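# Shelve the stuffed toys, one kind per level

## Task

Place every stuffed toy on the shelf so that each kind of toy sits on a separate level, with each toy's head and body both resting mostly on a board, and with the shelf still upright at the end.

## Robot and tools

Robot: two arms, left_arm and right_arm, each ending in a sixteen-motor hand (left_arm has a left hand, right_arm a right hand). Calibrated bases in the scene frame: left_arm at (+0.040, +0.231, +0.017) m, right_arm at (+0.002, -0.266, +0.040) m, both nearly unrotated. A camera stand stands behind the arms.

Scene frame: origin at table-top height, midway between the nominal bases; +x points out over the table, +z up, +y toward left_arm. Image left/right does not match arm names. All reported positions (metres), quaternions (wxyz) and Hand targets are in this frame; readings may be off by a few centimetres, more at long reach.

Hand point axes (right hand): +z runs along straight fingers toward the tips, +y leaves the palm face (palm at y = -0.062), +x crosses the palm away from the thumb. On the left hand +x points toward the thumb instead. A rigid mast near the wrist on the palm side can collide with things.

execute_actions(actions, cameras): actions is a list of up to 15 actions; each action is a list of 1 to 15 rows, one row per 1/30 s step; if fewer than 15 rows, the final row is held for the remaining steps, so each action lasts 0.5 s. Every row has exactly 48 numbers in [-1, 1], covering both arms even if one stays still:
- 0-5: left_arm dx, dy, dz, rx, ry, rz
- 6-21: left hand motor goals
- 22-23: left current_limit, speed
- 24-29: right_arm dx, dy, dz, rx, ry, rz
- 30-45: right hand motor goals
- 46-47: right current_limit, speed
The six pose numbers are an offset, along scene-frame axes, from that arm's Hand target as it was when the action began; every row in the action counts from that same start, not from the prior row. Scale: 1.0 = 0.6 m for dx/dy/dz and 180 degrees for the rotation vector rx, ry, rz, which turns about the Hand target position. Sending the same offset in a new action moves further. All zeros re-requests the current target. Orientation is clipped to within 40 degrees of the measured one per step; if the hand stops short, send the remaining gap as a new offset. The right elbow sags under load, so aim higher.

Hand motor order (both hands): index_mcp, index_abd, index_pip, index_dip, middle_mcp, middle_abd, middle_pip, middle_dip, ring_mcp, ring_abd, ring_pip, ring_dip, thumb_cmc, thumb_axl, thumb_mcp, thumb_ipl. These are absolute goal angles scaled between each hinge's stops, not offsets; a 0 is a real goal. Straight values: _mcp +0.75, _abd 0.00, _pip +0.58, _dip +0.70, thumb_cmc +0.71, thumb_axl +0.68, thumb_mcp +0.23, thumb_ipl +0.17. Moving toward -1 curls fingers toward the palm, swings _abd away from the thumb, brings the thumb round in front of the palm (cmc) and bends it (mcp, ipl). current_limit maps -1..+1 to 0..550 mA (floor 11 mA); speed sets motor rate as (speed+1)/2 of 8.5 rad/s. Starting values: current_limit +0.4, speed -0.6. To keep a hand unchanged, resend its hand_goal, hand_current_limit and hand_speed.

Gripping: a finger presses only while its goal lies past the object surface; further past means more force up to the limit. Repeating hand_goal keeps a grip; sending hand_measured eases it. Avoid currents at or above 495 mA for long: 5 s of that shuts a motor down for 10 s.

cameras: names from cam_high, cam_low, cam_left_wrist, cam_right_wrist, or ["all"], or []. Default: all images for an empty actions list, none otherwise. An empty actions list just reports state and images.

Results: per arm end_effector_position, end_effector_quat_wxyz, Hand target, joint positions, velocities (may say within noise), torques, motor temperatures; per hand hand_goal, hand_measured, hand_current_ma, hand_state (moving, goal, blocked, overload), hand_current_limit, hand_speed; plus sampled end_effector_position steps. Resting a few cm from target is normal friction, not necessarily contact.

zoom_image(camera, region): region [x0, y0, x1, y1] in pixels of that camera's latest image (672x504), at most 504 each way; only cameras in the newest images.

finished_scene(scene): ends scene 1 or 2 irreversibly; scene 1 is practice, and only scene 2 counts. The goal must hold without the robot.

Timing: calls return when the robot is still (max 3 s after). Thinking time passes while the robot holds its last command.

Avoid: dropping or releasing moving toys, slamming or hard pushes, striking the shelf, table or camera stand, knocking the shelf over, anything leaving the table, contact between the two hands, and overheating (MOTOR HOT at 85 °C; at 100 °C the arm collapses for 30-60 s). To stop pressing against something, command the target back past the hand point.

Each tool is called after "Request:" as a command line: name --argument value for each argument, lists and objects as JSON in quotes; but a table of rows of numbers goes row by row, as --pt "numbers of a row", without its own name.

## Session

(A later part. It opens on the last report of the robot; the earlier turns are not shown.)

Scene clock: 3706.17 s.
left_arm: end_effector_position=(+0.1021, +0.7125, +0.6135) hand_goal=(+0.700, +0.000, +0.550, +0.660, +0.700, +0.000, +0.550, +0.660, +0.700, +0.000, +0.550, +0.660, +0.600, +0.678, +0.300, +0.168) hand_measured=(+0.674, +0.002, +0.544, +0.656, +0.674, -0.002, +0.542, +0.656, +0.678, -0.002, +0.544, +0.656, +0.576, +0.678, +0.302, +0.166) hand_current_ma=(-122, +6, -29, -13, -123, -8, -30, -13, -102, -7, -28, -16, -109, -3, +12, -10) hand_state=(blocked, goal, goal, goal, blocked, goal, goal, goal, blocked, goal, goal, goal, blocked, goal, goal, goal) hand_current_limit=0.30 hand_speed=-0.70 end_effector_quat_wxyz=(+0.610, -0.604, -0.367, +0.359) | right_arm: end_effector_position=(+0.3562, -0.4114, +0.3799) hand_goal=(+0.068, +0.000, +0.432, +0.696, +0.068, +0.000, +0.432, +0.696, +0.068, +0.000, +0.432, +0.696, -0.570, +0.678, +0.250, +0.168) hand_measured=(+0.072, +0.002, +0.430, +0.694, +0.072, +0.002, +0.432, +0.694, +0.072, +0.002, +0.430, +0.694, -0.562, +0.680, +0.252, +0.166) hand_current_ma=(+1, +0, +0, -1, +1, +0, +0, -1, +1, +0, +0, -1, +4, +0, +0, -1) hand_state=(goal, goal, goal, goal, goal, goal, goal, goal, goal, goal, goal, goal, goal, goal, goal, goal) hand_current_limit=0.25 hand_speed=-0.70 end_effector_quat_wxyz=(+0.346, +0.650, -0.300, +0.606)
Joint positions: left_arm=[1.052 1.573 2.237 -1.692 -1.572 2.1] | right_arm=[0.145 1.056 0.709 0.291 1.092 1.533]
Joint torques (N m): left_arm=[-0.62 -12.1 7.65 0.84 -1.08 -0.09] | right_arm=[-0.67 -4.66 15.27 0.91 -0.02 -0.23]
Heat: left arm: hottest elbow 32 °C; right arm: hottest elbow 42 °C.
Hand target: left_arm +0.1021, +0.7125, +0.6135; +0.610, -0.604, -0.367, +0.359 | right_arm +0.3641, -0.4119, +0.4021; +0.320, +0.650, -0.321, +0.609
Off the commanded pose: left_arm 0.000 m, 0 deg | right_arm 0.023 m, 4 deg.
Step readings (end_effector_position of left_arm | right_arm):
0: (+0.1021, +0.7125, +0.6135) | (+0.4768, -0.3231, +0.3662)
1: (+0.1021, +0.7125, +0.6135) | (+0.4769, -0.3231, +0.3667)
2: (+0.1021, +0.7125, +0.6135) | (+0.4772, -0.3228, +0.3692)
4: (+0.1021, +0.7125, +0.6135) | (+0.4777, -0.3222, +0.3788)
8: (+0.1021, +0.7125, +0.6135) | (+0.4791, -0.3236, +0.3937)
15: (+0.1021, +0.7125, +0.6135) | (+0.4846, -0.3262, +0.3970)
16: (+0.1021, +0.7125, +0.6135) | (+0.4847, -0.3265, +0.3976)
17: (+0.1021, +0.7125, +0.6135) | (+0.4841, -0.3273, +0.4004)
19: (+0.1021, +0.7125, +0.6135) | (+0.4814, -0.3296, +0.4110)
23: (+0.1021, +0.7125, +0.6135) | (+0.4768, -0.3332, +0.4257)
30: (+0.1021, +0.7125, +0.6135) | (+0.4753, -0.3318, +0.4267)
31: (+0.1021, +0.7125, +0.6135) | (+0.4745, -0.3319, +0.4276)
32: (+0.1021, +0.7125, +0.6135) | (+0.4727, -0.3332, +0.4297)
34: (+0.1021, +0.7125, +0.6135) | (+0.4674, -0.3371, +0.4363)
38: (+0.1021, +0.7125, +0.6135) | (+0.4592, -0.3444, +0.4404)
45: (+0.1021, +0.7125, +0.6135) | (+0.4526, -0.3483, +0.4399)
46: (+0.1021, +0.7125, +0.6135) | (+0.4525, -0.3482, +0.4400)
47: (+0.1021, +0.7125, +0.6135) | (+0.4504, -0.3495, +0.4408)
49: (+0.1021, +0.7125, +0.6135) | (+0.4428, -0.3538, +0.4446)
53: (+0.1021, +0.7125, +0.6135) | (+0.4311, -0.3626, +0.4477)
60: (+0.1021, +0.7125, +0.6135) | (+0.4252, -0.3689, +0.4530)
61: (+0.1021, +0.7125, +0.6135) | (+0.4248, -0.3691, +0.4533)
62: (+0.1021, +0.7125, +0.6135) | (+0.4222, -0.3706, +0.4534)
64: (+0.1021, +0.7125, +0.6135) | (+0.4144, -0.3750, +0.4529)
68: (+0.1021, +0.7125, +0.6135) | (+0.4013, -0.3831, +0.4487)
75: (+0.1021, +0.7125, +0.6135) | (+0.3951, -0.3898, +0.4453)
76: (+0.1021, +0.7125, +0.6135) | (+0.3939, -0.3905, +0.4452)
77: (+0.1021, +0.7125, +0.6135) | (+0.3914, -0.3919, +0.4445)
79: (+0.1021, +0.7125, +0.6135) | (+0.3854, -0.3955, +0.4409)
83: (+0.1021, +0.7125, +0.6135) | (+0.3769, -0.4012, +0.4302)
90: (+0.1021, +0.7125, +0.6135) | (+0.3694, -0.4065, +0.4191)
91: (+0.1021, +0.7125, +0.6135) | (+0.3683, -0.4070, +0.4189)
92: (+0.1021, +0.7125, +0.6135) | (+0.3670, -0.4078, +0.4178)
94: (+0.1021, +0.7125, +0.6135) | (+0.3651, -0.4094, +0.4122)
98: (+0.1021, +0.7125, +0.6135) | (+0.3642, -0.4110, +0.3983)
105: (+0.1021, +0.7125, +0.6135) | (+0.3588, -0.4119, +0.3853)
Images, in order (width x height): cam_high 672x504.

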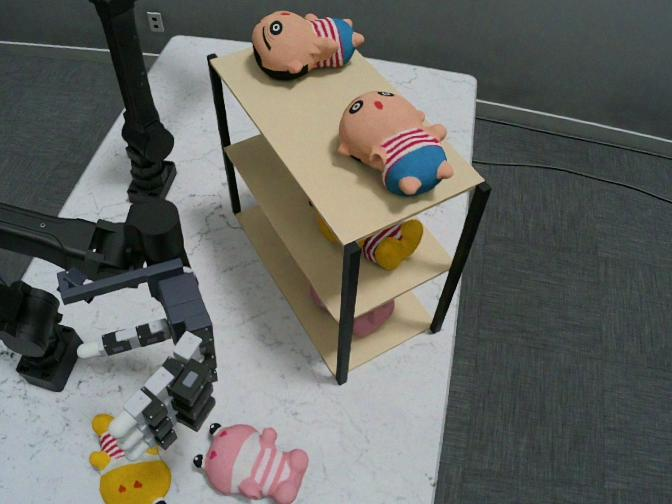

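Request:
execute_actions --actions '[[[0,0,0,0,0,0,0.7,0,0.55,0.66,0.7,0,0.55,0.66,0.7,0,0.55,0.66,0.6,0.678,0.3,0.168,0.3,-0.7,0.1,-0.01,-0.03,0,0,-0.04,0.068,0,0.431,0.696,0.068,0,0.431,0.696,0.068,0,0.431,0.696,-0.57,0.678,0.25,0.168,0.25,-0.7]],[[0,0,0,0,0,0,0.7,0,0.55,0.66,0.7,0,0.55,0.66,0.7,0,0.55,0.66,0.6,0.678,0.3,0.168,0.3,-0.7,0.1,0.015,-0.07,0,0,-0.045,0.068,0,0.431,0.696,0.068,0,0.431,0.696,0.068,0,0.431,0.696,-0.57,0.678,0.25,0.168,0.25,-0.7]],[[0,0,0,0,0,0,0.7,0,0.55,0.66,0.7,0,0.55,0.66,0.7,0,0.55,0.66,0.6,0.678,0.3,0.168,0.3,-0.7,0.098,0.02,-0.07,0,0,-0.045,0.068,0,0.431,0.696,0.068,0,0.431,0.696,0.068,0,0.431,0.696,-0.57,0.678,0.25,0.168,0.25,-0.7]]]' --cameras '["cam_high","cam_low"]'

Request:
zoom_image --camera "cam_high" --region '[160, 300, 400, 504]'

Scene clock: 3736.67 s.
left_arm: end_effector_position=(+0.1021, +0.7125, +0.6135) hand_goal=(+0.700, +0.000, +0.550, +0.660, +0.700, +0.000, +0.550, +0.660, +0.700, +0.000, +0.550, +0.660, +0.600, +0.678, +0.300, +0.168) hand_measured=(+0.674, +0.002, +0.544, +0.656, +0.674, -0.002, +0.542, +0.656, +0.678, -0.002, +0.544, +0.656, +0.576, +0.678, +0.302, +0.166) hand_current_ma=(-122, +6, -29, -13, -123, -8, -30, -13, -102, -7, -28, -16, -109, -3, +12, -10) hand_state=(blocked, goal, goal, goal, blocked, goal, goal, goal, blocked, goal, goal, goal, blocked, goal, goal, goal) hand_current_limit=0.30 hand_speed=-0.70 end_effector_quat_wxyz=(+0.610, -0.604, -0.367, +0.359) | right_arm: end_effector_position=(+0.4714, -0.4053, +0.3173) hand_goal=(+0.068, +0.000, +0.432, +0.696, +0.068, +0.000, +0.432, +0.696, +0.068, +0.000, +0.432, +0.696, -0.570, +0.678, +0.250, +0.168) hand_measured=(+0.068, +0.002, +0.430, +0.694, +0.068, +0.002, +0.432, +0.694, +0.068, +0.002, +0.430, +0.694, -0.562, +0.680, +0.252, +0.166) hand_current_ma=(+0, +0, +0, -1, +0, +0, +0, -1, +0, +0, +0, -1, +5, +0, +0, -1) hand_state=(goal, goal, goal, goal, goal, goal, goal, goal, goal, goal, goal, goal, goal, goal, goal, goal) hand_current_limit=0.25 hand_speed=-0.70 end_effector_quat_wxyz=(+0.413, +0.622, -0.380, +0.546)
Joint positions: left_arm=[1.052 1.573 2.237 -1.692 -1.572 2.1] | right_arm=[0.113 1.564 1.044 0.284 1.299 1.699]
Joint torques (N m): left_arm=[-0.62 -12.16 7.62 0.84 -1.08 -0.1] | right_arm=[-0.5 -9.88 9.18 1.24 0.3 -0.32]
Heat: left arm: hottest elbow 32 °C; right arm: hottest elbow 45 °C.
Hand target: left_arm +0.1021, +0.7125, +0.6135; +0.610, -0.604, -0.367, +0.359 | right_arm +0.4706, -0.4054, +0.3144; +0.415, +0.625, -0.377, +0.543 (last step not sent: back at the drive's target)
Off the commanded pose: left_arm 0.000 m, 0 deg | right_arm 0.074 m, 10 deg.
Step readings (end_effector_position of left_arm | right_arm):
0: (+0.1021, +0.7125, +0.6135) | (+0.3562, -0.4114, +0.3798)
1: (+0.1021, +0.7125, +0.6135) | (+0.3564, -0.4114, +0.3799)
2: (+0.1021, +0.7125, +0.6135) | (+0.3567, -0.4114, +0.3801)
4: (+0.1021, +0.7125, +0.6135) | (+0.3663, -0.4113, +0.3808)
8: (+0.1021, +0.7125, +0.6135) | (+0.4036, -0.4108, +0.3724)
15: (+0.1021, +0.7125, +0.6135) | (+0.4139, -0.4139, +0.3591)
16: (+0.1021, +0.7125, +0.6135) | (+0.4141, -0.4142, +0.3604)
17: (+0.1021, +0.7125, +0.6135) | (+0.4133, -0.4142, +0.3617)
19: (+0.1021, +0.7125, +0.6135) | (+0.4221, -0.4122, +0.3628)
23: (+0.1021, +0.7125, +0.6135) | (+0.4591, -0.4075, +0.3430)
30: (+0.1021, +0.7125, +0.6135) | (+0.4707, -0.4053, +0.3142)
31: (+0.1021, +0.7125, +0.6135) | (+0.4710, -0.4053, +0.3157) HELD (not all sent) right_arm
32: (+0.1021, +0.7125, +0.6135) | (+0.4716, -0.4053, +0.3168) HELD (not all sent) right_arm
34: (+0.1021, +0.7125, +0.6135) | (+0.4714, -0.4053, +0.3173) HELD (not all sent) right_arm
38: (+0.1021, +0.7125, +0.6135) | (+0.4714, -0.4053, +0.3173) HELD (not all sent) right_arm
45: (+0.1021, +0.7125, +0.6135) | (+0.4714, -0.4053, +0.3173) HELD (not all sent) right_arm
HELD (not all sent) right_arm: steps 31 to 45.
pose unreachable (right arm): on one or more control steps of this call, first in action 2 (counted from 0), this arm could not follow its commanded pose, so it was not sent that pose on those steps. It may still have moved: this result reports where it is.
cause: moving toward the commanded pose would bring two parts of the arm too close to each other (joints 4 (wrist pitch) to 6 (wrist roll) lie between them).
Images, in order (width x height): cam_high 672x504, cam_low 672x504.

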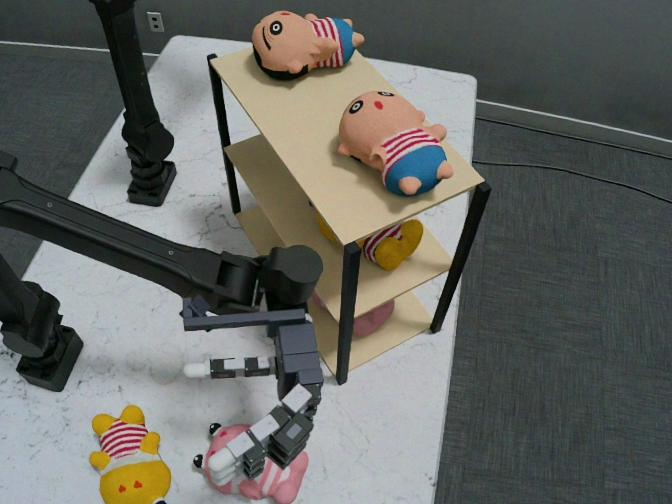

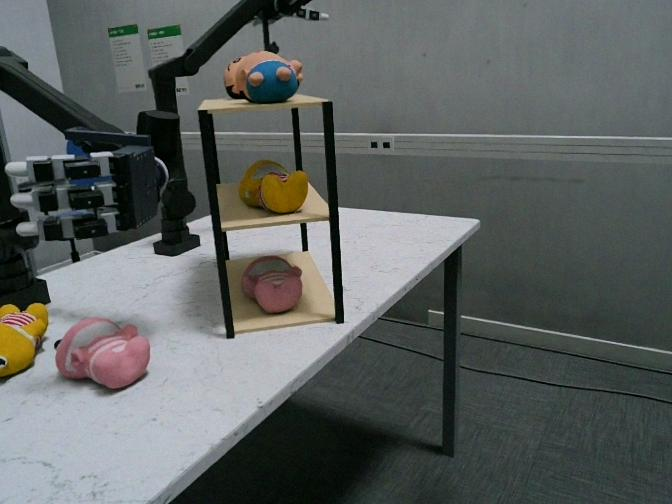

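Scaled by 2.100 from the camera's 672x504 image, which has a finer 960x720 frame.

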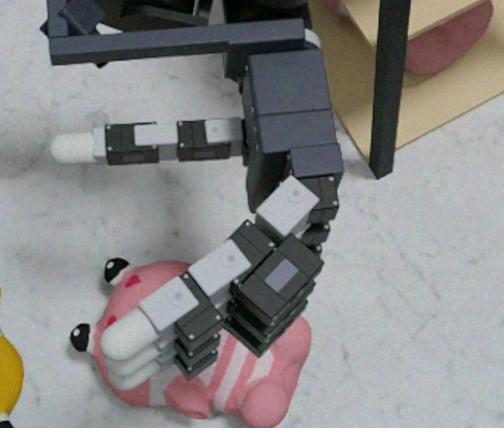

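Request:
execute_actions --actions '[[[0,0,0,0,0,0,0.7,0,0.55,0.66,0.7,0,0.55,0.66,0.7,0,0.55,0.66,0.6,0.678,0.3,0.168,0.3,-0.7,0.03,0.0,0,-0.007,-0.04,0.01,0.068,0,0.431,0.696,0.068,0,0.431,0.696,0.068,0,0.431,0.696,-0.57,0.678,0.25,0.168,0.25,-0.7]],[[0,0,0,0,0,0,0.7,0,0.55,0.66,0.7,0,0.55,0.66,0.7,0,0.55,0.66,0.6,0.678,0.3,0.168,0.3,-0.7,0.08,0.017,-0.1,0,0,-0.01,0.068,0,0.431,0.696,0.068,0,0.431,0.696,0.068,0,0.431,0.696,-0.57,0.678,0.25,0.168,0.25,-0.7]]]' --cameras '[]'

Scene clock: 3763.83 s.
left_arm: end_effector_position=(+0.1021, +0.7125, +0.6135) hand_goal=(+0.700, +0.000, +0.550, +0.660, +0.700, +0.000, +0.550, +0.660, +0.700, +0.000, +0.550, +0.660, +0.600, +0.678, +0.300, +0.168) hand_measured=(+0.674, +0.002, +0.544, +0.656, +0.674, -0.002, +0.542, +0.656, +0.678, -0.002, +0.544, +0.656, +0.576, +0.678, +0.302, +0.166) hand_current_ma=(-122, +6, -29, -13, -123, -8, -30, -13, -102, -7, -28, -16, -109, -3, +12, -10) hand_state=(blocked, goal, goal, goal, blocked, goal, goal, goal, blocked, goal, goal, goal, blocked, goal, goal, goal) hand_current_limit=0.30 hand_speed=-0.70 end_effector_quat_wxyz=(+0.610, -0.604, -0.367, +0.359) | right_arm: end_effector_position=(+0.5230, -0.4002, +0.2384) hand_goal=(+0.068, +0.000, +0.432, +0.696, +0.068, +0.000, +0.432, +0.696, +0.068, +0.000, +0.432, +0.696, -0.570, +0.678, +0.250, +0.168) hand_measured=(+0.068, +0.002, +0.430, +0.694, +0.068, +0.002, +0.432, +0.694, +0.068, +0.002, +0.430, +0.694, -0.560, +0.680, +0.252, +0.166) hand_current_ma=(+0, +1, +0, -1, +0, +0, +0, -1, +0, +1, +0, -1, +5, +0, +0, -1) hand_state=(goal, goal, goal, goal, goal, goal, goal, goal, goal, goal, goal, goal, goal, goal, goal, goal) hand_current_limit=0.25 hand_speed=-0.70 end_effector_quat_wxyz=(+0.410, +0.599, -0.387, +0.568)
Joint positions: left_arm=[1.052 1.573 2.237 -1.692 -1.572 2.1] | right_arm=[0.113 1.826 1.096 0.66 1.307 1.587]
Joint torques (N m): left_arm=[-0.67 -12.1 7.62 0.83 -1.08 -0.1] | right_arm=[0.03 -12.51 11.79 2 0.23 -0.38]
Heat: left arm: hottest elbow 32 °C; right arm: hottest elbow 44 °C.
Hand target: left_arm +0.1021, +0.7125, +0.6135; +0.610, -0.604, -0.367, +0.359 | right_arm +0.5366, -0.3952, +0.2545; +0.398, +0.584, -0.396, +0.586
Off the commanded pose: left_arm 0.000 m, 0 deg | right_arm 0.022 m, 3 deg.
Step readings (end_effector_position of left_arm | right_arm):
0: (+0.1021, +0.7125, +0.6135) | (+0.4714, -0.4053, +0.3173)
1: (+0.1021, +0.7125, +0.6135) | (+0.4715, -0.4053, +0.3173)
2: (+0.1021, +0.7125, +0.6135) | (+0.4724, -0.4053, +0.3175)
4: (+0.1021, +0.7125, +0.6135) | (+0.4763, -0.4052, +0.3184)
8: (+0.1021, +0.7125, +0.6135) | (+0.4817, -0.4050, +0.3210)
15: (+0.1021, +0.7125, +0.6135) | (+0.4869, -0.4050, +0.3223)
16: (+0.1021, +0.7125, +0.6135) | (+0.4873, -0.4050, +0.3220)
17: (+0.1021, +0.7125, +0.6135) | (+0.4880, -0.4048, +0.3198)
19: (+0.1021, +0.7125, +0.6135) | (+0.4922, -0.4039, +0.3077)
23: (+0.1021, +0.7125, +0.6135) | (+0.5093, -0.4018, +0.2617)
30: (+0.1021, +0.7125, +0.6135) | (+0.5156, -0.4010, +0.2251)
No camera images: "cameras" was empty.

Request:
execute_actions --actions '[[[0,0,0,0,0,0,0.7,0,0.55,0.66,0.7,0,0.55,0.66,0.7,0,0.55,0.66,0.6,0.678,0.3,0.168,0.3,-0.7,0.01,0.0,-0.03,0,0,-0.02,0.068,0,0.431,0.696,0.068,0,0.431,0.696,0.068,0,0.431,0.696,-0.57,0.678,0.25,0.168,0.25,-0.7]],[[0,0,0,0,0,0,0.7,0,0.55,0.66,0.7,0,0.55,0.66,0.7,0,0.55,0.66,0.6,0.678,0.3,0.168,0.3,-0.7,0.01,0.0,-0.03,0,0,-0.02,0.068,0,0.431,0.696,0.068,0,0.431,0.696,0.068,0,0.431,0.696,-0.57,0.678,0.25,0.168,0.25,-0.7]]]' --cameras '[]'

Scene clock: 3770.87 s.
left_arm: end_effector_position=(+0.1021, +0.7125, +0.6135) hand_goal=(+0.700, +0.000, +0.550, +0.660, +0.700, +0.000, +0.550, +0.660, +0.700, +0.000, +0.550, +0.660, +0.600, +0.678, +0.300, +0.168) hand_measured=(+0.674, +0.002, +0.544, +0.656, +0.674, -0.002, +0.542, +0.656, +0.678, -0.002, +0.544, +0.656, +0.576, +0.678, +0.302, +0.166) hand_current_ma=(-122, +6, -29, -13, -123, -8, -30, -13, -102, -7, -28, -16, -109, -3, +12, -10) hand_state=(blocked, goal, goal, goal, blocked, goal, goal, goal, blocked, goal, goal, goal, blocked, goal, goal, goal) hand_current_limit=0.30 hand_speed=-0.70 end_effector_quat_wxyz=(+0.610, -0.604, -0.367, +0.359) | right_arm: end_effector_position=(+0.5237, -0.4009, +0.2301) hand_goal=(+0.068, +0.000, +0.432, +0.696, +0.068, +0.000, +0.432, +0.696, +0.068, +0.000, +0.432, +0.696, -0.570, +0.678, +0.250, +0.168) hand_measured=(+0.068, +0.002, +0.430, +0.694, +0.068, +0.002, +0.432, +0.694, +0.068, +0.002, +0.430, +0.694, -0.560, +0.680, +0.252, +0.166) hand_current_ma=(+0, +1, +0, -1, +0, +0, +0, -1, +0, +1, +0, -1, +5, +0, +0, -1) hand_state=(goal, goal, goal, goal, goal, goal, goal, goal, goal, goal, goal, goal, goal, goal, goal, goal) hand_current_limit=0.25 hand_speed=-0.70 end_effector_quat_wxyz=(+0.424, +0.583, -0.407, +0.561)
Joint positions: left_arm=[1.052 1.573 2.237 -1.692 -1.572 2.1] | right_arm=[0.107 1.865 1.126 0.685 1.36 1.585]
Joint torques (N m): left_arm=[-0.62 -12.22 7.64 0.85 -1.08 -0.1] | right_arm=[-0.44 -12.57 8.32 1.14 0.12 -0.31]
Heat: left arm: hottest elbow 32 °C; right arm: hottest elbow 44 °C.
Hand target: left_arm +0.1021, +0.7125, +0.6135; +0.610, -0.604, -0.367, +0.359 | right_arm +0.5237, -0.4007, +0.2301; +0.424, +0.583, -0.407, +0.561 (last step not sent: back at the drive's target)
Off the commanded pose: left_arm 0.000 m, 0 deg | right_arm 0.028 m, 4 deg.
Step readings (end_effector_position of left_arm | right_arm):
0: (+0.1021, +0.7125, +0.6135) | (+0.5230, -0.4002, +0.2384)
1: (+0.1021, +0.7125, +0.6135) | (+0.5229, -0.4002, +0.2384)
2: (+0.1021, +0.7125, +0.6135) | (+0.5217, -0.4000, +0.2388)
4: (+0.1021, +0.7125, +0.6135) | (+0.5206, -0.3991, +0.2395)
8: (+0.1021, +0.7125, +0.6135) | (+0.5234, -0.3996, +0.2359)
15: (+0.1021, +0.7125, +0.6135) | (+0.5238, -0.4007, +0.2301)
16: (+0.1021, +0.7125, +0.6135) | (+0.5237, -0.4007, +0.2301) HELD (not all sent) right_arm
17: (+0.1021, +0.7125, +0.6135) | (+0.5237, -0.4007, +0.2301) HELD (not all sent) right_arm
19: (+0.1021, +0.7125, +0.6135) | (+0.5237, -0.4007, +0.2301) HELD (not all sent) right_arm
23: (+0.1021, +0.7125, +0.6135) | (+0.5237, -0.4007, +0.2301) HELD (not all sent) right_arm
30: (+0.1021, +0.7125, +0.6135) | (+0.5237, -0.4009, +0.2301) HELD (not all sent) right_arm
HELD (not all sent) right_arm: steps 16 to 30.
pose unreachable (right arm): on one or more control steps of this call, first in action 1 (counted from 0), this arm could not follow its commanded pose, so it was not sent that pose on those steps. It may still have moved: this result reports where it is.
cause: moving toward the commanded pose would bring two parts of the arm too close to each other (joints 4 (wrist pitch) to 6 (wrist roll) lie between them).
No camera images: "cameras" was empty.

Request:
execute_actions --actions '[[[0,0,0,0,0,0,0.7,0,0.55,0.66,0.7,0,0.55,0.66,0.7,0,0.55,0.66,0.6,0.678,0.3,0.168,0.3,-0.7,0.04,0.025,-0.08,0,0,0.005,0.068,0,0.431,0.696,0.068,0,0.431,0.696,0.068,0,0.431,0.696,-0.57,0.678,0.42,0.168,0.25,-0.7]],[[0,0,0,0,0,0,0.7,0,0.55,0.66,0.7,0,0.55,0.66,0.7,0,0.55,0.66,0.6,0.678,0.3,0.168,0.3,-0.7,0,0.0,-0.08,0,0,0,0.068,0,0.431,0.696,0.068,0,0.431,0.696,0.068,0,0.431,0.696,-0.57,0.678,0.42,0.168,0.25,-0.7]]]' --cameras '["cam_high","cam_low","cam_right_wrist"]'

Request:
zoom_image --camera "cam_high" --region '[160, 300, 400, 504]'

Scene clock: 3790.57 s.
left_arm: end_effector_position=(+0.1021, +0.7125, +0.6135) hand_goal=(+0.700, +0.000, +0.550, +0.660, +0.700, +0.000, +0.550, +0.660, +0.700, +0.000, +0.550, +0.660, +0.600, +0.678, +0.300, +0.168) hand_measured=(+0.674, +0.002, +0.544, +0.656, +0.674, -0.002, +0.542, +0.656, +0.678, -0.002, +0.544, +0.656, +0.576, +0.678, +0.302, +0.166) hand_current_ma=(-122, +6, -29, -13, -123, -8, -30, -13, -102, -7, -28, -16, -109, -3, +12, -10) hand_state=(blocked, goal, goal, goal, blocked, goal, goal, goal, blocked, goal, goal, goal, blocked, goal, goal, goal) hand_current_limit=0.30 hand_speed=-0.70 end_effector_quat_wxyz=(+0.610, -0.604, -0.367, +0.359) | right_arm: end_effector_position=(+0.5290, -0.4003, +0.1303) hand_goal=(+0.068, +0.000, +0.432, +0.696, +0.068, +0.000, +0.432, +0.696, +0.068, +0.000, +0.432, +0.696, -0.570, +0.678, +0.420, +0.168) hand_measured=(+0.068, +0.002, +0.430, +0.694, +0.068, +0.002, +0.432, +0.694, +0.068, +0.002, +0.430, +0.694, -0.560, +0.678, +0.418, +0.166) hand_current_ma=(+0, +1, +0, -1, +0, +0, +0, -1, +0, +1, +0, -1, +5, +0, -1, -1) hand_state=(goal, goal, goal, goal, goal, goal, goal, goal, goal, goal, goal, goal, goal, goal, goal, goal) hand_current_limit=0.25 hand_speed=-0.70 end_effector_quat_wxyz=(+0.434, +0.594, -0.400, +0.547)
Joint positions: left_arm=[1.052 1.573 2.237 -1.692 -1.572 2.1] | right_arm=[0.106 2.071 1.126 0.819 1.364 1.617]
Joint torques (N m): left_arm=[-0.67 -12.16 7.62 0.85 -1.08 -0.1] | right_arm=[1.2 -12.34 10.78 1.99 0.36 -0.38]
Heat: left arm: hottest elbow 32 °C; right arm: hottest elbow 44 °C.
Hand target: left_arm +0.1021, +0.7125, +0.6135; +0.610, -0.604, -0.367, +0.359 | right_arm +0.5478, -0.3855, +0.1341; +0.419, +0.587, -0.402, +0.564
Off the commanded pose: left_arm 0.000 m, 0 deg | right_arm 0.024 m, 3 deg.
Step readings (end_effector_position of left_arm | right_arm):
0: (+0.1021, +0.7125, +0.6135) | (+0.5237, -0.4009, +0.2301)
1: (+0.1021, +0.7125, +0.6135) | (+0.5237, -0.4009, +0.2301)
2: (+0.1021, +0.7125, +0.6135) | (+0.5237, -0.4009, +0.2296)
4: (+0.1021, +0.7125, +0.6135) | (+0.5245, -0.4007, +0.2250)
8: (+0.1021, +0.7125, +0.6135) | (+0.5270, -0.4004, +0.2006)
15: (+0.1021, +0.7125, +0.6135) | (+0.5279, -0.4006, +0.1754)
16: (+0.1021, +0.7125, +0.6135) | (+0.5279, -0.4006, +0.1752)
17: (+0.1021, +0.7125, +0.6135) | (+0.5280, -0.4006, +0.1743)
19: (+0.1021, +0.7125, +0.6135) | (+0.5287, -0.4005, +0.1694)
23: (+0.1021, +0.7125, +0.6135) | (+0.5292, -0.4004, +0.1493)
30: (+0.1021, +0.7125, +0.6135) | (+0.5288, -0.4004, +0.1301)
Images, in order (width x height): cam_high 672x504, cam_low 672x504, cam_right_wrist 672x504.

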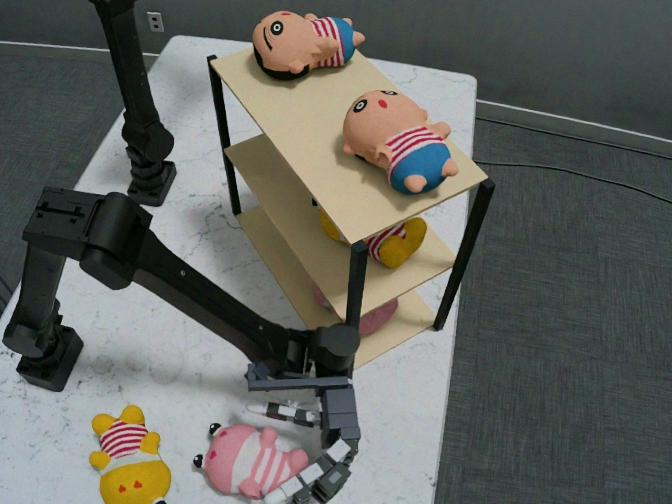

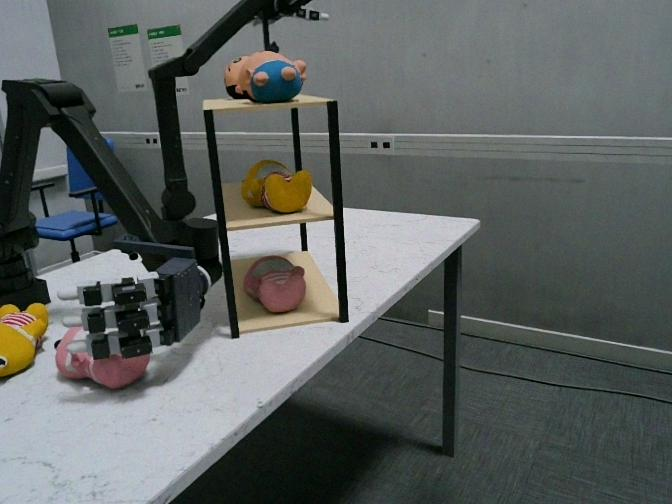

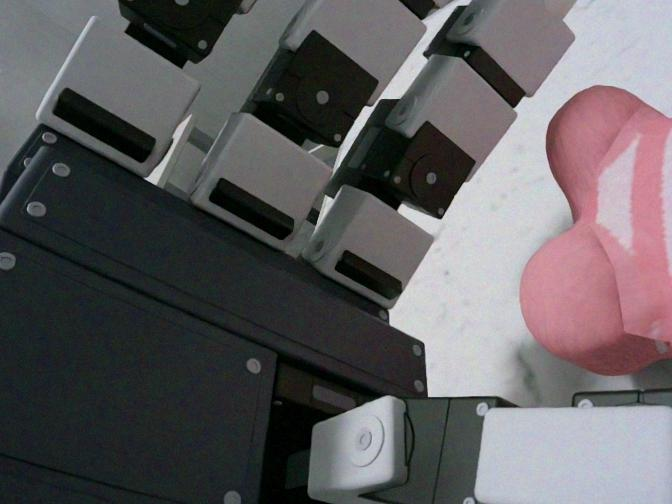

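Scaled by 2.100 from the camera's 672x504 image, which has a finer 960x720 frame.

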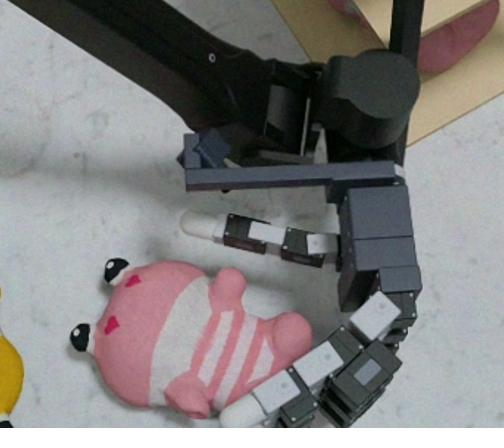

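Request:
execute_actions --actions '[[[0,0,0,0,0,0,0.7,0,0.55,0.66,0.7,0,0.55,0.66,0.7,0,0.55,0.66,0.6,0.678,0.3,0.168,0.3,-0.7,-0.08,-0.07,0.02,0,0,0.01,0.068,0,0.431,0.696,0.068,0,0.431,0.696,0.068,0,0.431,0.696,-0.57,0.678,0.42,0.168,0.25,-0.7]],[[0,0,0,0,0,0,0.7,0,0.55,0.66,0.7,0,0.55,0.66,0.7,0,0.55,0.66,0.6,0.678,0.3,0.168,0.3,-0.7,-0.02,-0.02,0.08,0,0,0.02,0.068,0,0.431,0.696,0.068,0,0.431,0.696,0.068,0,0.431,0.696,-0.57,0.678,0.42,0.168,0.25,-0.7]],[[0,0,0,0,0,0,0.7,0,0.55,0.66,0.7,0,0.55,0.66,0.7,0,0.55,0.66,0.6,0.678,0.3,0.168,0.3,-0.7,-0.04,-0.02,0.12,0,0,0.03,0.068,0,0.431,0.696,0.068,0,0.431,0.696,0.068,0,0.431,0.696,-0.57,0.678,0.42,0.168,0.25,-0.7]]]' --cameras '["cam_high","cam_low"]'

Scene clock: 3818.97 s.
left_arm: end_effector_position=(+0.1021, +0.7125, +0.6135) hand_goal=(+0.700, +0.000, +0.550, +0.660, +0.700, +0.000, +0.550, +0.660, +0.700, +0.000, +0.550, +0.660, +0.600, +0.678, +0.300, +0.168) hand_measured=(+0.674, +0.002, +0.544, +0.656, +0.674, -0.002, +0.542, +0.656, +0.678, -0.002, +0.544, +0.656, +0.576, +0.678, +0.302, +0.166) hand_current_ma=(-122, +6, -29, -13, -123, -8, -30, -13, -102, -7, -28, -16, -109, -3, +12, -10) hand_state=(blocked, goal, goal, goal, blocked, goal, goal, goal, blocked, goal, goal, goal, blocked, goal, goal, goal) hand_current_limit=0.30 hand_speed=-0.70 end_effector_quat_wxyz=(+0.610, -0.604, -0.367, +0.359) | right_arm: end_effector_position=(+0.4641, -0.4484, +0.2740) hand_goal=(+0.068, +0.000, +0.432, +0.696, +0.068, +0.000, +0.432, +0.696, +0.068, +0.000, +0.432, +0.696, -0.570, +0.678, +0.420, +0.168) hand_measured=(+0.068, +0.002, +0.430, +0.694, +0.068, +0.002, +0.432, +0.694, +0.068, +0.002, +0.430, +0.694, -0.560, +0.678, +0.418, +0.166) hand_current_ma=(+0, +1, +0, -1, +0, +0, +0, -1, +0, +1, +0, -1, +5, +0, +0, -1) hand_state=(goal, goal, goal, goal, goal, goal, goal, goal, goal, goal, goal, goal, goal, goal, goal, goal) hand_current_limit=0.25 hand_speed=-0.70 end_effector_quat_wxyz=(+0.362, +0.616, -0.345, +0.609)
Joint positions: left_arm=[1.052 1.573 2.237 -1.692 -1.572 2.1] | right_arm=[0.029 1.576 0.844 0.739 1.073 1.539]
Joint torques (N m): left_arm=[-0.56 -12.04 7.62 0.85 -1.08 -0.1] | right_arm=[-1.03 -8.59 8.44 1.1 -0.11 -0.24]
Heat: left arm: hottest elbow 32 °C; right arm: hottest elbow 44 °C.
Hand target: left_arm +0.1021, +0.7125, +0.6135; +0.610, -0.604, -0.367, +0.359 | right_arm +0.4638, -0.4516, +0.2662; +0.365, +0.622, -0.345, +0.601
Off the commanded pose: left_arm 0.000 m, 0 deg | right_arm 0.009 m, 1 deg.
Step readings (end_effector_position of left_arm | right_arm):
0: (+0.1021, +0.7125, +0.6135) | (+0.5290, -0.4003, +0.1303)
1: (+0.1021, +0.7125, +0.6135) | (+0.5293, -0.4004, +0.1303)
2: (+0.1021, +0.7125, +0.6135) | (+0.5305, -0.4009, +0.1299)
4: (+0.1021, +0.7125, +0.6135) | (+0.5292, -0.4039, +0.1301)
8: (+0.1021, +0.7125, +0.6135) | (+0.5090, -0.4116, +0.1374)
15: (+0.1021, +0.7125, +0.6135) | (+0.5027, -0.4253, +0.1459)
16: (+0.1021, +0.7125, +0.6135) | (+0.5027, -0.4258, +0.1459)
17: (+0.1021, +0.7125, +0.6135) | (+0.5029, -0.4263, +0.1463)
19: (+0.1021, +0.7125, +0.6135) | (+0.5001, -0.4285, +0.1513)
23: (+0.1021, +0.7125, +0.6135) | (+0.4919, -0.4315, +0.1774)
30: (+0.1021, +0.7125, +0.6135) | (+0.4917, -0.4345, +0.2014)
31: (+0.1021, +0.7125, +0.6135) | (+0.4915, -0.4349, +0.2008)
32: (+0.1021, +0.7125, +0.6135) | (+0.4922, -0.4357, +0.2011)
34: (+0.1021, +0.7125, +0.6135) | (+0.4879, -0.4379, +0.2069)
38: (+0.1021, +0.7125, +0.6135) | (+0.4715, -0.4433, +0.2419)
45: (+0.1021, +0.7125, +0.6135) | (+0.4639, -0.4484, +0.2767)
Images, in order (width x height): cam_high 672x504, cam_low 672x504.

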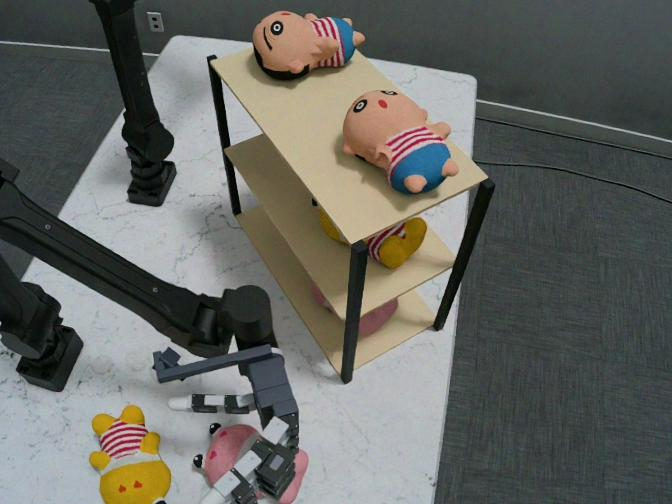

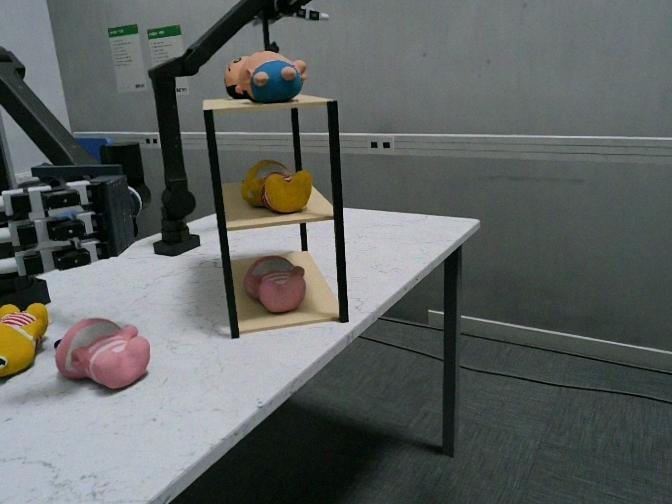

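Request:
execute_actions --actions '[[[0,0,0,0,0,0,0.7,0,0.55,0.66,0.7,0,0.55,0.66,0.7,0,0.55,0.66,0.6,0.678,0.3,0.168,0.3,-0.7,-0.073,0.053,0.01,0,0,0.106,0.068,0,0.431,0.696,0.068,0,0.431,0.696,0.068,0,0.431,0.696,-0.57,0.678,0.35,0.168,0.25,-0.7]],[[0,0,0,0,0,0,0.7,0,0.55,0.66,0.7,0,0.55,0.66,0.7,0,0.55,0.66,0.6,0.678,0.3,0.168,0.3,-0.7,-0.05,0.1,0,0,0,0.111,0.068,0,0.431,0.696,0.068,0,0.431,0.696,0.068,0,0.431,0.696,-0.57,0.678,0.3,0.168,0.25,-0.7]],[[0,0,0,0,0,0,0.7,0,0.55,0.66,0.7,0,0.55,0.66,0.7,0,0.55,0.66,0.6,0.678,0.3,0.168,0.3,-0.7,-0.017,0.117,0,0,0,0.111,0.068,0,0.431,0.696,0.068,0,0.431,0.696,0.068,0,0.431,0.696,-0.57,0.678,0.25,0.168,0.25,-0.7]],[[0,0,0,0,0,0,0.7,0,0.55,0.66,0.7,0,0.55,0.66,0.7,0,0.55,0.66,0.6,0.678,0.3,0.168,0.3,-0.7,0.13,0.13,-0.05,0,0,0.111,0.068,0,0.431,0.696,0.068,0,0.431,0.696,0.068,0,0.431,0.696,-0.57,0.678,0.25,0.168,0.25,-0.7]]]' --cameras '["cam_high","cam_low"]'

Scene clock: 3838.00 s.
left_arm: end_effector_position=(+0.1021, +0.7125, +0.6135) hand_goal=(+0.700, +0.000, +0.550, +0.660, +0.700, +0.000, +0.550, +0.660, +0.700, +0.000, +0.550, +0.660, +0.600, +0.678, +0.300, +0.168) hand_measured=(+0.674, +0.002, +0.544, +0.656, +0.674, -0.002, +0.542, +0.656, +0.678, -0.002, +0.544, +0.656, +0.576, +0.678, +0.302, +0.166) hand_current_ma=(-122, +6, -29, -13, -123, -8, -30, -13, -102, -7, -28, -16, -109, -3, +12, -10) hand_state=(blocked, goal, goal, goal, blocked, goal, goal, goal, blocked, goal, goal, goal, blocked, goal, goal, goal) hand_current_limit=0.30 hand_speed=-0.70 end_effector_quat_wxyz=(+0.610, -0.604, -0.367, +0.359) | right_arm: end_effector_position=(+0.4393, -0.2123, +0.2210) hand_goal=(+0.068, +0.000, +0.432, +0.696, +0.068, +0.000, +0.432, +0.696, +0.068, +0.000, +0.432, +0.696, -0.570, +0.678, +0.250, +0.168) hand_measured=(+0.068, +0.002, +0.432, +0.694, +0.068, +0.002, +0.432, +0.694, +0.068, +0.002, +0.430, +0.694, -0.560, +0.678, +0.252, +0.166) hand_current_ma=(+0, +1, +0, -1, +0, +0, +0, -1, +0, +1, +0, -1, +5, +0, +0, +0) hand_state=(goal, goal, goal, goal, goal, goal, goal, goal, goal, goal, goal, goal, goal, goal, goal, goal) hand_current_limit=0.25 hand_speed=-0.70 end_effector_quat_wxyz=(-0.103, +0.718, +0.133, +0.676)
Joint positions: left_arm=[1.052 1.573 2.237 -1.692 -1.572 2.1] | right_arm=[0.311 1.164 0.31 0.789 -0.027 1.538]
Joint torques (N m): left_arm=[-0.62 -12.1 7.62 0.84 -1.08 -0.1] | right_arm=[-1.2 -3.02 12.25 3.45 -0.08 -0.38]
Heat: left arm: hottest elbow 32 °C; right arm: hottest elbow 42 °C.
Hand target: left_arm +0.1021, +0.7125, +0.6135; +0.610, -0.604, -0.367, +0.359 | right_arm +0.4577, -0.2115, +0.2421; -0.101, +0.699, +0.130, +0.696
Off the commanded pose: left_arm 0.000 m, 0 deg | right_arm 0.028 m, 3 deg.
Step readings (end_effector_position of left_arm | right_arm):
0: (+0.1021, +0.7125, +0.6135) | (+0.4641, -0.4484, +0.2740)
1: (+0.1021, +0.7125, +0.6135) | (+0.4645, -0.4483, +0.2733)
2: (+0.1021, +0.7125, +0.6135) | (+0.4671, -0.4478, +0.2718)
4: (+0.1021, +0.7125, +0.6135) | (+0.4605, -0.4427, +0.2642)
8: (+0.1021, +0.7125, +0.6135) | (+0.4269, -0.4299, +0.2587)
15: (+0.1021, +0.7125, +0.6135) | (+0.4207, -0.4241, +0.2765)
16: (+0.1021, +0.7125, +0.6135) | (+0.4213, -0.4235, +0.2766)
17: (+0.1021, +0.7125, +0.6135) | (+0.4240, -0.4200, +0.2752)
19: (+0.1021, +0.7125, +0.6135) | (+0.4205, -0.4052, +0.2690)
23: (+0.1021, +0.7125, +0.6135) | (+0.3993, -0.3736, +0.2649)
30: (+0.1021, +0.7125, +0.6135) | (+0.3911, -0.3647, +0.2768)
31: (+0.1021, +0.7125, +0.6135) | (+0.3916, -0.3635, +0.2766)
32: (+0.1021, +0.7125, +0.6135) | (+0.3940, -0.3590, +0.2757)
34: (+0.1021, +0.7125, +0.6135) | (+0.3959, -0.3384, +0.2725)
38: (+0.1021, +0.7125, +0.6135) | (+0.3864, -0.3017, +0.2711)
45: (+0.1021, +0.7125, +0.6135) | (+0.3808, -0.2943, +0.2756)
46: (+0.1021, +0.7125, +0.6135) | (+0.3815, -0.2926, +0.2752)
47: (+0.1021, +0.7125, +0.6135) | (+0.3854, -0.2857, +0.2738)
49: (+0.1021, +0.7125, +0.6135) | (+0.3986, -0.2589, +0.2653)
53: (+0.1021, +0.7125, +0.6135) | (+0.4165, -0.2223, +0.2291)
60: (+0.1021, +0.7125, +0.6135) | (+0.4309, -0.2136, +0.2026)
Images, in order (width x height): cam_high 672x504, cam_low 672x504.

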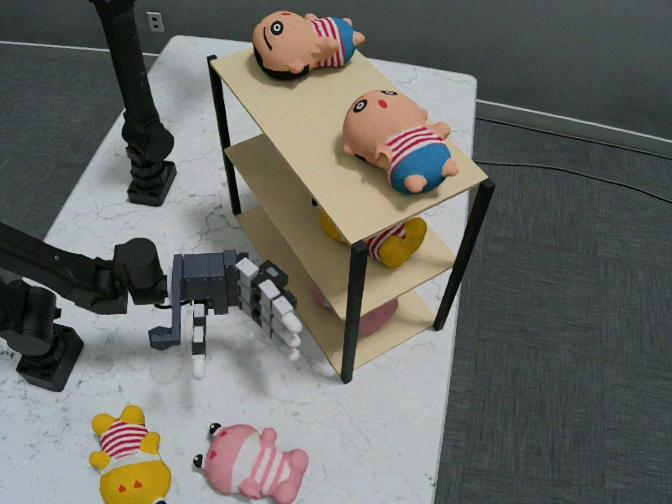

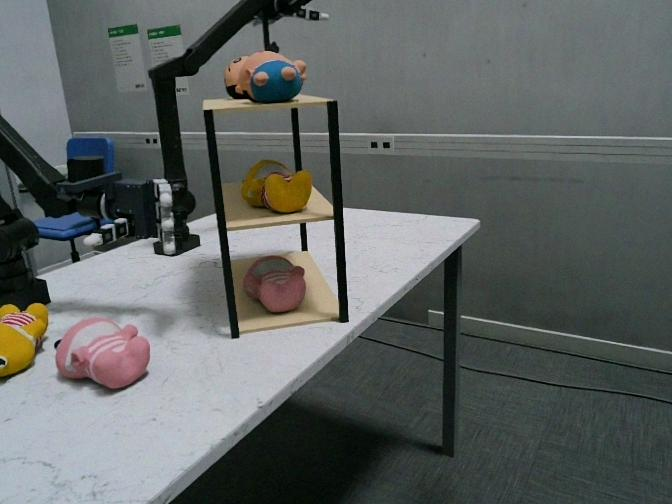

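Request:
execute_actions --actions '[[[0,0,0,0,0,0,0.7,0,0.55,0.66,0.7,0,0.55,0.66,0.7,0,0.55,0.66,0.6,0.678,0.3,0.168,0.3,-0.7,0.025,0.022,-0.1,0,0,-0.089,0.068,0,0.431,0.696,0.068,0,0.431,0.696,0.068,0,0.431,0.696,-0.57,0.678,0.25,0.168,0.3,-0.7]],[[0,0,0,0,0,0,0.7,0,0.55,0.66,0.7,0,0.55,0.66,0.7,0,0.55,0.66,0.6,0.678,0.3,0.168,0.3,-0.7,0.0,0,-0.1,0,0,0,0.068,0,0.431,0.696,0.068,0,0.431,0.696,0.068,0,0.431,0.696,-0.57,0.678,0.25,0.168,0.3,-0.7]]]' --cameras '["cam_high"]'

Request:
zoom_image --camera "cam_high" --region '[160, 240, 400, 504]'

Scene clock: 3869.97 s.
left_arm: end_effector_position=(+0.1021, +0.7125, +0.6135) hand_goal=(+0.700, +0.000, +0.550, +0.660, +0.700, +0.000, +0.550, +0.660, +0.700, +0.000, +0.550, +0.660, +0.600, +0.678, +0.300, +0.168) hand_measured=(+0.674, +0.002, +0.544, +0.656, +0.674, -0.002, +0.542, +0.656, +0.678, -0.002, +0.544, +0.656, +0.576, +0.678, +0.302, +0.166) hand_current_ma=(-122, +6, -29, -13, -123, -8, -30, -13, -102, -7, -28, -16, -109, -3, +12, -10) hand_state=(blocked, goal, goal, goal, blocked, goal, goal, goal, blocked, goal, goal, goal, blocked, goal, goal, goal) hand_current_limit=0.30 hand_speed=-0.70 end_effector_quat_wxyz=(+0.610, -0.604, -0.367, +0.359) | right_arm: end_effector_position=(+0.4646, -0.2040, +0.1162) hand_goal=(+0.068, +0.000, +0.432, +0.696, +0.068, +0.000, +0.432, +0.696, +0.068, +0.000, +0.432, +0.696, -0.570, +0.678, +0.250, +0.168) hand_measured=(+0.068, +0.002, +0.432, +0.694, +0.068, +0.002, +0.432, +0.694, +0.068, +0.002, +0.432, +0.694, -0.560, +0.678, +0.250, +0.166) hand_current_ma=(+0, +1, +0, -1, +0, +0, +0, +0, +0, +1, +0, -1, +5, +0, +0, +0) hand_state=(goal, goal, goal, goal, goal, goal, goal, goal, goal, goal, goal, goal, goal, goal, goal, goal) hand_current_limit=0.30 hand_speed=-0.70 end_effector_quat_wxyz=(-0.001, +0.722, +0.031, +0.692)
Joint positions: left_arm=[1.052 1.573 2.237 -1.692 -1.572 2.1] | right_arm=[0.459 1.809 0.417 1.346 0.41 1.548]
Joint torques (N m): left_arm=[-0.62 -12.16 7.64 0.85 -1.08 -0.1] | right_arm=[-0.15 -7.18 5.61 3.18 0.19 -0.36]
Heat: left arm: hottest elbow 32 °C; right arm: hottest elbow 42 °C.
Hand target: left_arm +0.1021, +0.7125, +0.6135; +0.610, -0.604, -0.367, +0.359 | right_arm +0.4728, -0.1984, +0.1221; -0.003, +0.710, +0.031, +0.703
Off the commanded pose: left_arm 0.000 m, 0 deg | right_arm 0.012 m, 2 deg.
Step readings (end_effector_position of left_arm | right_arm):
0: (+0.1021, +0.7125, +0.6135) | (+0.4393, -0.2123, +0.2210)
1: (+0.1021, +0.7125, +0.6135) | (+0.4393, -0.2133, +0.2208)
2: (+0.1021, +0.7125, +0.6135) | (+0.4389, -0.2196, +0.2202)
4: (+0.1021, +0.7125, +0.6135) | (+0.4407, -0.2284, +0.2121)
8: (+0.1021, +0.7125, +0.6135) | (+0.4484, -0.2159, +0.1729)
15: (+0.1021, +0.7125, +0.6135) | (+0.4545, -0.2073, +0.1600)
16: (+0.1021, +0.7125, +0.6135) | (+0.4557, -0.2072, +0.1626)
17: (+0.1021, +0.7125, +0.6135) | (+0.4574, -0.2066, +0.1649)
19: (+0.1021, +0.7125, +0.6135) | (+0.4613, -0.2048, +0.1614)
23: (+0.1021, +0.7125, +0.6135) | (+0.4624, -0.2044, +0.1249)
30: (+0.1021, +0.7125, +0.6135) | (+0.4613, -0.2054, +0.1094)
Images, in order (width x height): cam_high 672x504.

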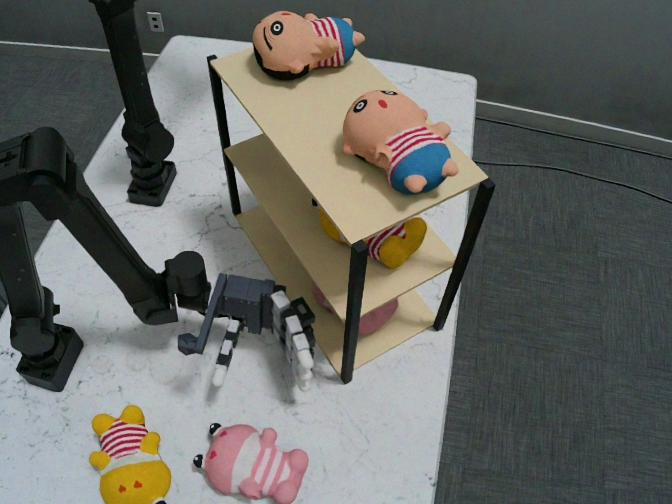

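Scaled by 1.909 from the camera's 672x504 image, which has a finer 960x720 frame.

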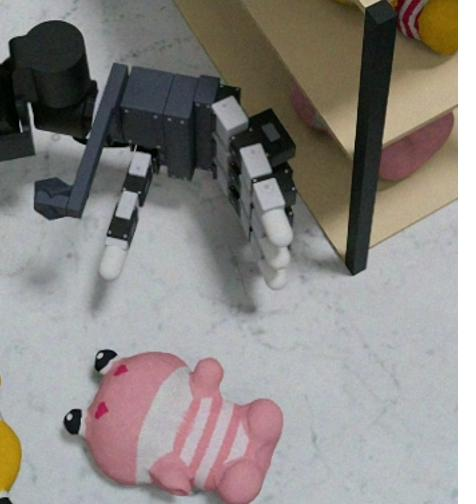

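Request:
execute_actions --actions '[[[0,0,0,0,0,0,0.7,0,0.55,0.66,0.7,0,0.55,0.66,0.7,0,0.55,0.66,0.6,0.678,0.3,0.168,0.3,-0.7,0.035,-0.04,-0.055,0,0,0,0.068,0,0.431,0.696,0.068,0,0.431,0.696,0.068,0,0.431,0.696,-0.57,0.678,0.25,0.168,0.35,-0.7]],[[0,0,0,0,0,0,0.7,0,0.55,0.66,0.7,0,0.55,0.66,0.7,0,0.55,0.66,0.6,0.678,0.3,0.168,0.3,-0.7,0.01,-0.05,-0.035,0,0,0,0.068,0,0.431,0.696,0.068,0,0.431,0.696,0.068,0,0.431,0.696,-0.57,0.678,0.25,0.168,0.35,-0.7]]]' --cameras '["cam_high"]'

Request:
zoom_image --camera "cam_high" --region '[160, 240, 400, 504]'

Scene clock: 3877.80 s.
left_arm: end_effector_position=(+0.1021, +0.7125, +0.6135) hand_goal=(+0.700, +0.000, +0.550, +0.660, +0.700, +0.000, +0.550, +0.660, +0.700, +0.000, +0.550, +0.660, +0.600, +0.678, +0.300, +0.168) hand_measured=(+0.674, +0.002, +0.544, +0.656, +0.674, -0.002, +0.542, +0.656, +0.678, -0.002, +0.544, +0.656, +0.576, +0.678, +0.302, +0.166) hand_current_ma=(-122, +6, -29, -13, -123, -8, -30, -13, -102, -7, -28, -16, -109, -3, +12, -10) hand_state=(blocked, goal, goal, goal, blocked, goal, goal, goal, blocked, goal, goal, goal, blocked, goal, goal, goal) hand_current_limit=0.30 hand_speed=-0.70 end_effector_quat_wxyz=(+0.610, -0.604, -0.367, +0.359) | right_arm: end_effector_position=(+0.4937, -0.2533, +0.0646) hand_goal=(+0.068, +0.000, +0.432, +0.696, +0.068, +0.000, +0.432, +0.696, +0.068, +0.000, +0.432, +0.696, -0.570, +0.678, +0.250, +0.168) hand_measured=(+0.068, +0.002, +0.432, +0.694, +0.068, +0.002, +0.432, +0.694, +0.068, +0.002, +0.432, +0.694, -0.560, +0.678, +0.250, +0.166) hand_current_ma=(+0, +1, +0, -1, +0, +0, +0, +0, +0, +1, +0, -1, +5, +0, +0, +0) hand_state=(goal, goal, goal, goal, goal, goal, goal, goal, goal, goal, goal, goal, goal, goal, goal, goal) hand_current_limit=0.35 hand_speed=-0.70 end_effector_quat_wxyz=(-0.003, +0.720, +0.030, +0.693)
Joint positions: left_arm=[1.052 1.573 2.237 -1.692 -1.572 2.1] | right_arm=[0.284 2.047 0.472 1.536 0.233 1.543]
Joint torques (N m): left_arm=[-0.62 -12.1 7.62 0.85 -1.08 -0.09] | right_arm=[-0.67 -8.41 3.41 3.36 -0.08 -0.39]
Heat: left arm: hottest elbow 32 °C; right arm: hottest elbow 42 °C.
Hand target: left_arm +0.1021, +0.7125, +0.6135; +0.610, -0.604, -0.367, +0.359 | right_arm +0.4998, -0.2524, +0.0681; -0.003, +0.710, +0.031, +0.703
Off the commanded pose: left_arm 0.000 m, 0 deg | right_arm 0.007 m, 2 deg.
Step readings (end_effector_position of left_arm | right_arm):
0: (+0.1021, +0.7125, +0.6135) | (+0.4646, -0.2040, +0.1163)
1: (+0.1021, +0.7125, +0.6135) | (+0.4647, -0.2038, +0.1163)
2: (+0.1021, +0.7125, +0.6135) | (+0.4659, -0.2029, +0.1158)
4: (+0.1021, +0.7125, +0.6135) | (+0.4715, -0.2019, +0.1114)
8: (+0.1021, +0.7125, +0.6135) | (+0.4812, -0.2154, +0.0891)
15: (+0.1021, +0.7125, +0.6135) | (+0.4834, -0.2250, +0.0811)
16: (+0.1021, +0.7125, +0.6135) | (+0.4843, -0.2241, +0.0818)
17: (+0.1021, +0.7125, +0.6135) | (+0.4862, -0.2238, +0.0829)
19: (+0.1021, +0.7125, +0.6135) | (+0.4904, -0.2237, +0.0826)
23: (+0.1021, +0.7125, +0.6135) | (+0.4926, -0.2426, +0.0699)
30: (+0.1021, +0.7125, +0.6135) | (+0.4923, -0.2539, +0.0632)
Images, in order (width x height): cam_high 672x504.

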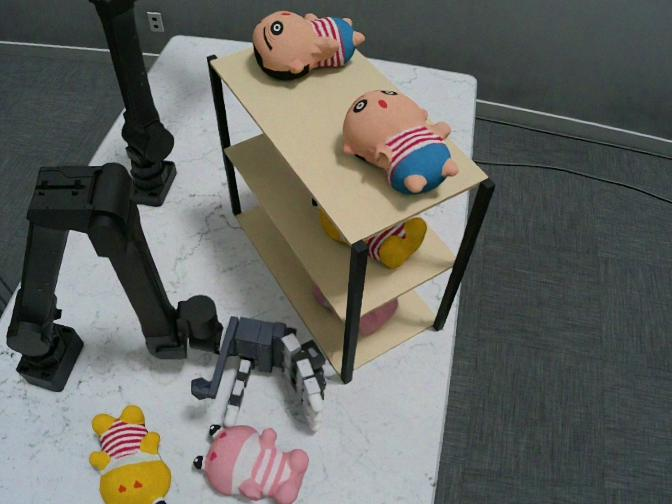

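Scaled by 1.909 from the camera's 672x504 image, which has a finer 960x720 frame.

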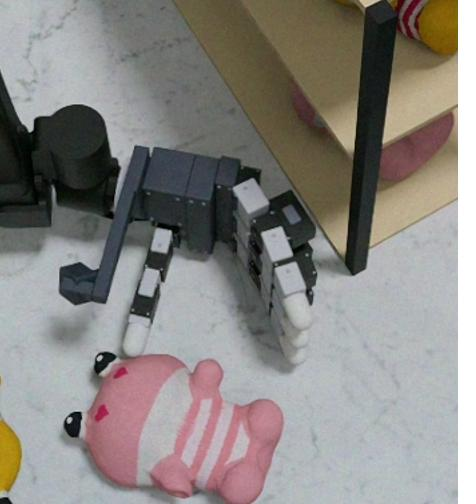

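Request:
execute_actions --actions '[[[0,0,0,0,0,0,0.7,0,0.55,0.66,0.7,0,0.55,0.66,0.7,0,0.55,0.66,0.6,0.678,0.3,0.168,0.3,-0.7,-0.03,-0.02,-0.003,0,0,0,0.068,0,0.431,0.696,0.068,0,0.431,0.696,0.068,0,0.431,0.696,-0.57,0.678,0.25,0.168,0.4,-0.7]],[[0,0,0,0,0,0,0.7,0,0.55,0.66,0.7,0,0.55,0.66,0.7,0,0.55,0.66,0.6,0.678,0.3,0.168,0.3,-0.7,0.0,-0.04,-0.0,0,0,0,0.068,0,0.431,0.696,0.068,0,0.431,0.696,0.068,0,0.431,0.696,-0.57,0.678,0.25,0.168,0.4,-0.7]],[[0,0,0,0,0,0,0.7,0,0.55,0.66,0.7,0,0.55,0.66,0.7,0,0.55,0.66,0.6,0.678,0.3,0.168,0.3,-0.7,0.0,-0.04,0,0,0,0,0.068,0,0.431,0.696,0.068,0,0.431,0.696,0.068,0,0.431,0.696,-0.57,0.678,0.25,0.168,0.4,-0.7]]]' --cameras '["cam_high"]'

Request:
zoom_image --camera "cam_high" --region '[160, 240, 400, 504]'

Scene clock: 3892.73 s.
left_arm: end_effector_position=(+0.1021, +0.7125, +0.6135) hand_goal=(+0.700, +0.000, +0.550, +0.660, +0.700, +0.000, +0.550, +0.660, +0.700, +0.000, +0.550, +0.660, +0.600, +0.678, +0.300, +0.168) hand_measured=(+0.674, +0.002, +0.544, +0.656, +0.674, -0.002, +0.542, +0.656, +0.678, -0.002, +0.544, +0.656, +0.576, +0.678, +0.302, +0.166) hand_current_ma=(-122, +6, -29, -13, -123, -8, -30, -13, -102, -7, -28, -16, -109, -3, +12, -10) hand_state=(blocked, goal, goal, goal, blocked, goal, goal, goal, blocked, goal, goal, goal, blocked, goal, goal, goal) hand_current_limit=0.30 hand_speed=-0.70 end_effector_quat_wxyz=(+0.610, -0.604, -0.367, +0.359) | right_arm: end_effector_position=(+0.4827, -0.3102, +0.0581) hand_goal=(+0.068, +0.000, +0.432, +0.696, +0.068, +0.000, +0.432, +0.696, +0.068, +0.000, +0.432, +0.696, -0.570, +0.678, +0.250, +0.168) hand_measured=(+0.068, +0.002, +0.432, +0.694, +0.068, +0.002, +0.432, +0.694, +0.068, +0.002, +0.432, +0.694, -0.560, +0.678, +0.252, +0.168) hand_current_ma=(+0, +1, +0, -1, +0, +0, +0, +0, +0, +1, +0, -1, +5, +0, +0, +0) hand_state=(goal, goal, goal, goal, goal, goal, goal, goal, goal, goal, goal, goal, goal, goal, goal, goal) hand_current_limit=0.40 hand_speed=-0.70 end_effector_quat_wxyz=(-0.004, +0.732, +0.028, +0.681)
Joint positions: left_arm=[1.052 1.573 2.237 -1.692 -1.572 2.1] | right_arm=[0.115 2.039 0.417 1.55 0.066 1.543]
Joint torques (N m): left_arm=[-0.62 -12.22 7.62 0.85 -1.08 -0.1] | right_arm=[-0.85 -9.47 1.1 3.43 -0.08 -0.33]
Heat: left arm: hottest elbow 32 °C; right arm: hottest elbow 41 °C.
Hand target: left_arm +0.1021, +0.7125, +0.6135; +0.610, -0.604, -0.367, +0.359 | right_arm +0.4817, -0.3123, +0.0663; -0.003, +0.711, +0.031, +0.703
Off the commanded pose: left_arm 0.000 m, 0 deg | right_arm 0.008 m, 4 deg.
joint sent to its limit (right arm) — joint 4 (wrist pitch), upper limit. The joint targets still meet the commanded pose.
Step readings (end_effector_position of left_arm | right_arm):
0: (+0.1021, +0.7125, +0.6135) | (+0.4937, -0.2533, +0.0646)
1: (+0.1021, +0.7125, +0.6135) | (+0.4938, -0.2531, +0.0646)
2: (+0.1021, +0.7125, +0.6135) | (+0.4940, -0.2527, +0.0648)
4: (+0.1021, +0.7125, +0.6135) | (+0.4931, -0.2530, +0.0651)
8: (+0.1021, +0.7125, +0.6135) | (+0.4858, -0.2563, +0.0620)
15: (+0.1021, +0.7125, +0.6135) | (+0.4828, -0.2595, +0.0607)
16: (+0.1021, +0.7125, +0.6135) | (+0.4830, -0.2592, +0.0607)
17: (+0.1021, +0.7125, +0.6135) | (+0.4837, -0.2586, +0.0605)
19: (+0.1021, +0.7125, +0.6135) | (+0.4843, -0.2610, +0.0597)
23: (+0.1021, +0.7125, +0.6135) | (+0.4824, -0.2787, +0.0583)
30: (+0.1021, +0.7125, +0.6135) | (+0.4821, -0.2870, +0.0582)
31: (+0.1021, +0.7125, +0.6135) | (+0.4824, -0.2866, +0.0583)
32: (+0.1021, +0.7125, +0.6135) | (+0.4831, -0.2864, +0.0583)
34: (+0.1021, +0.7125, +0.6135) | (+0.4841, -0.2868, +0.0580)
38: (+0.1021, +0.7125, +0.6135) | (+0.4829, -0.3022, +0.0582)
45: (+0.1021, +0.7125, +0.6135) | (+0.4826, -0.3104, +0.0581)
Images, in order (width x height): cam_high 672x504.

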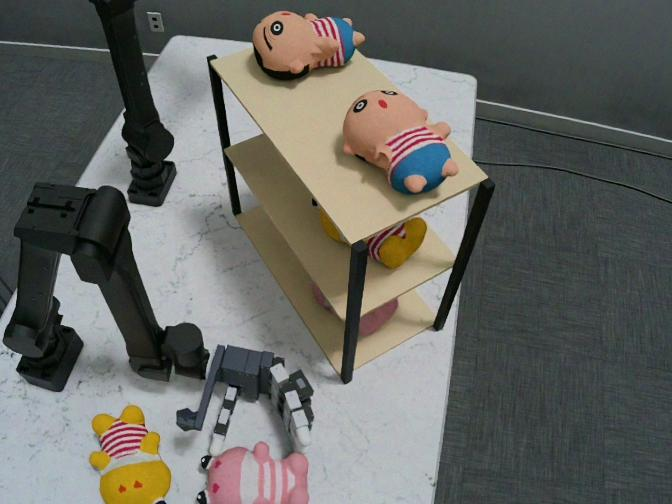

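Scaled by 1.909 from the camera's 672x504 image, which has a finer 960x720 frame.

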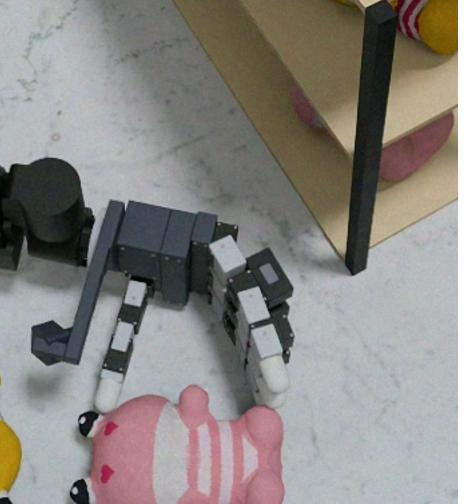

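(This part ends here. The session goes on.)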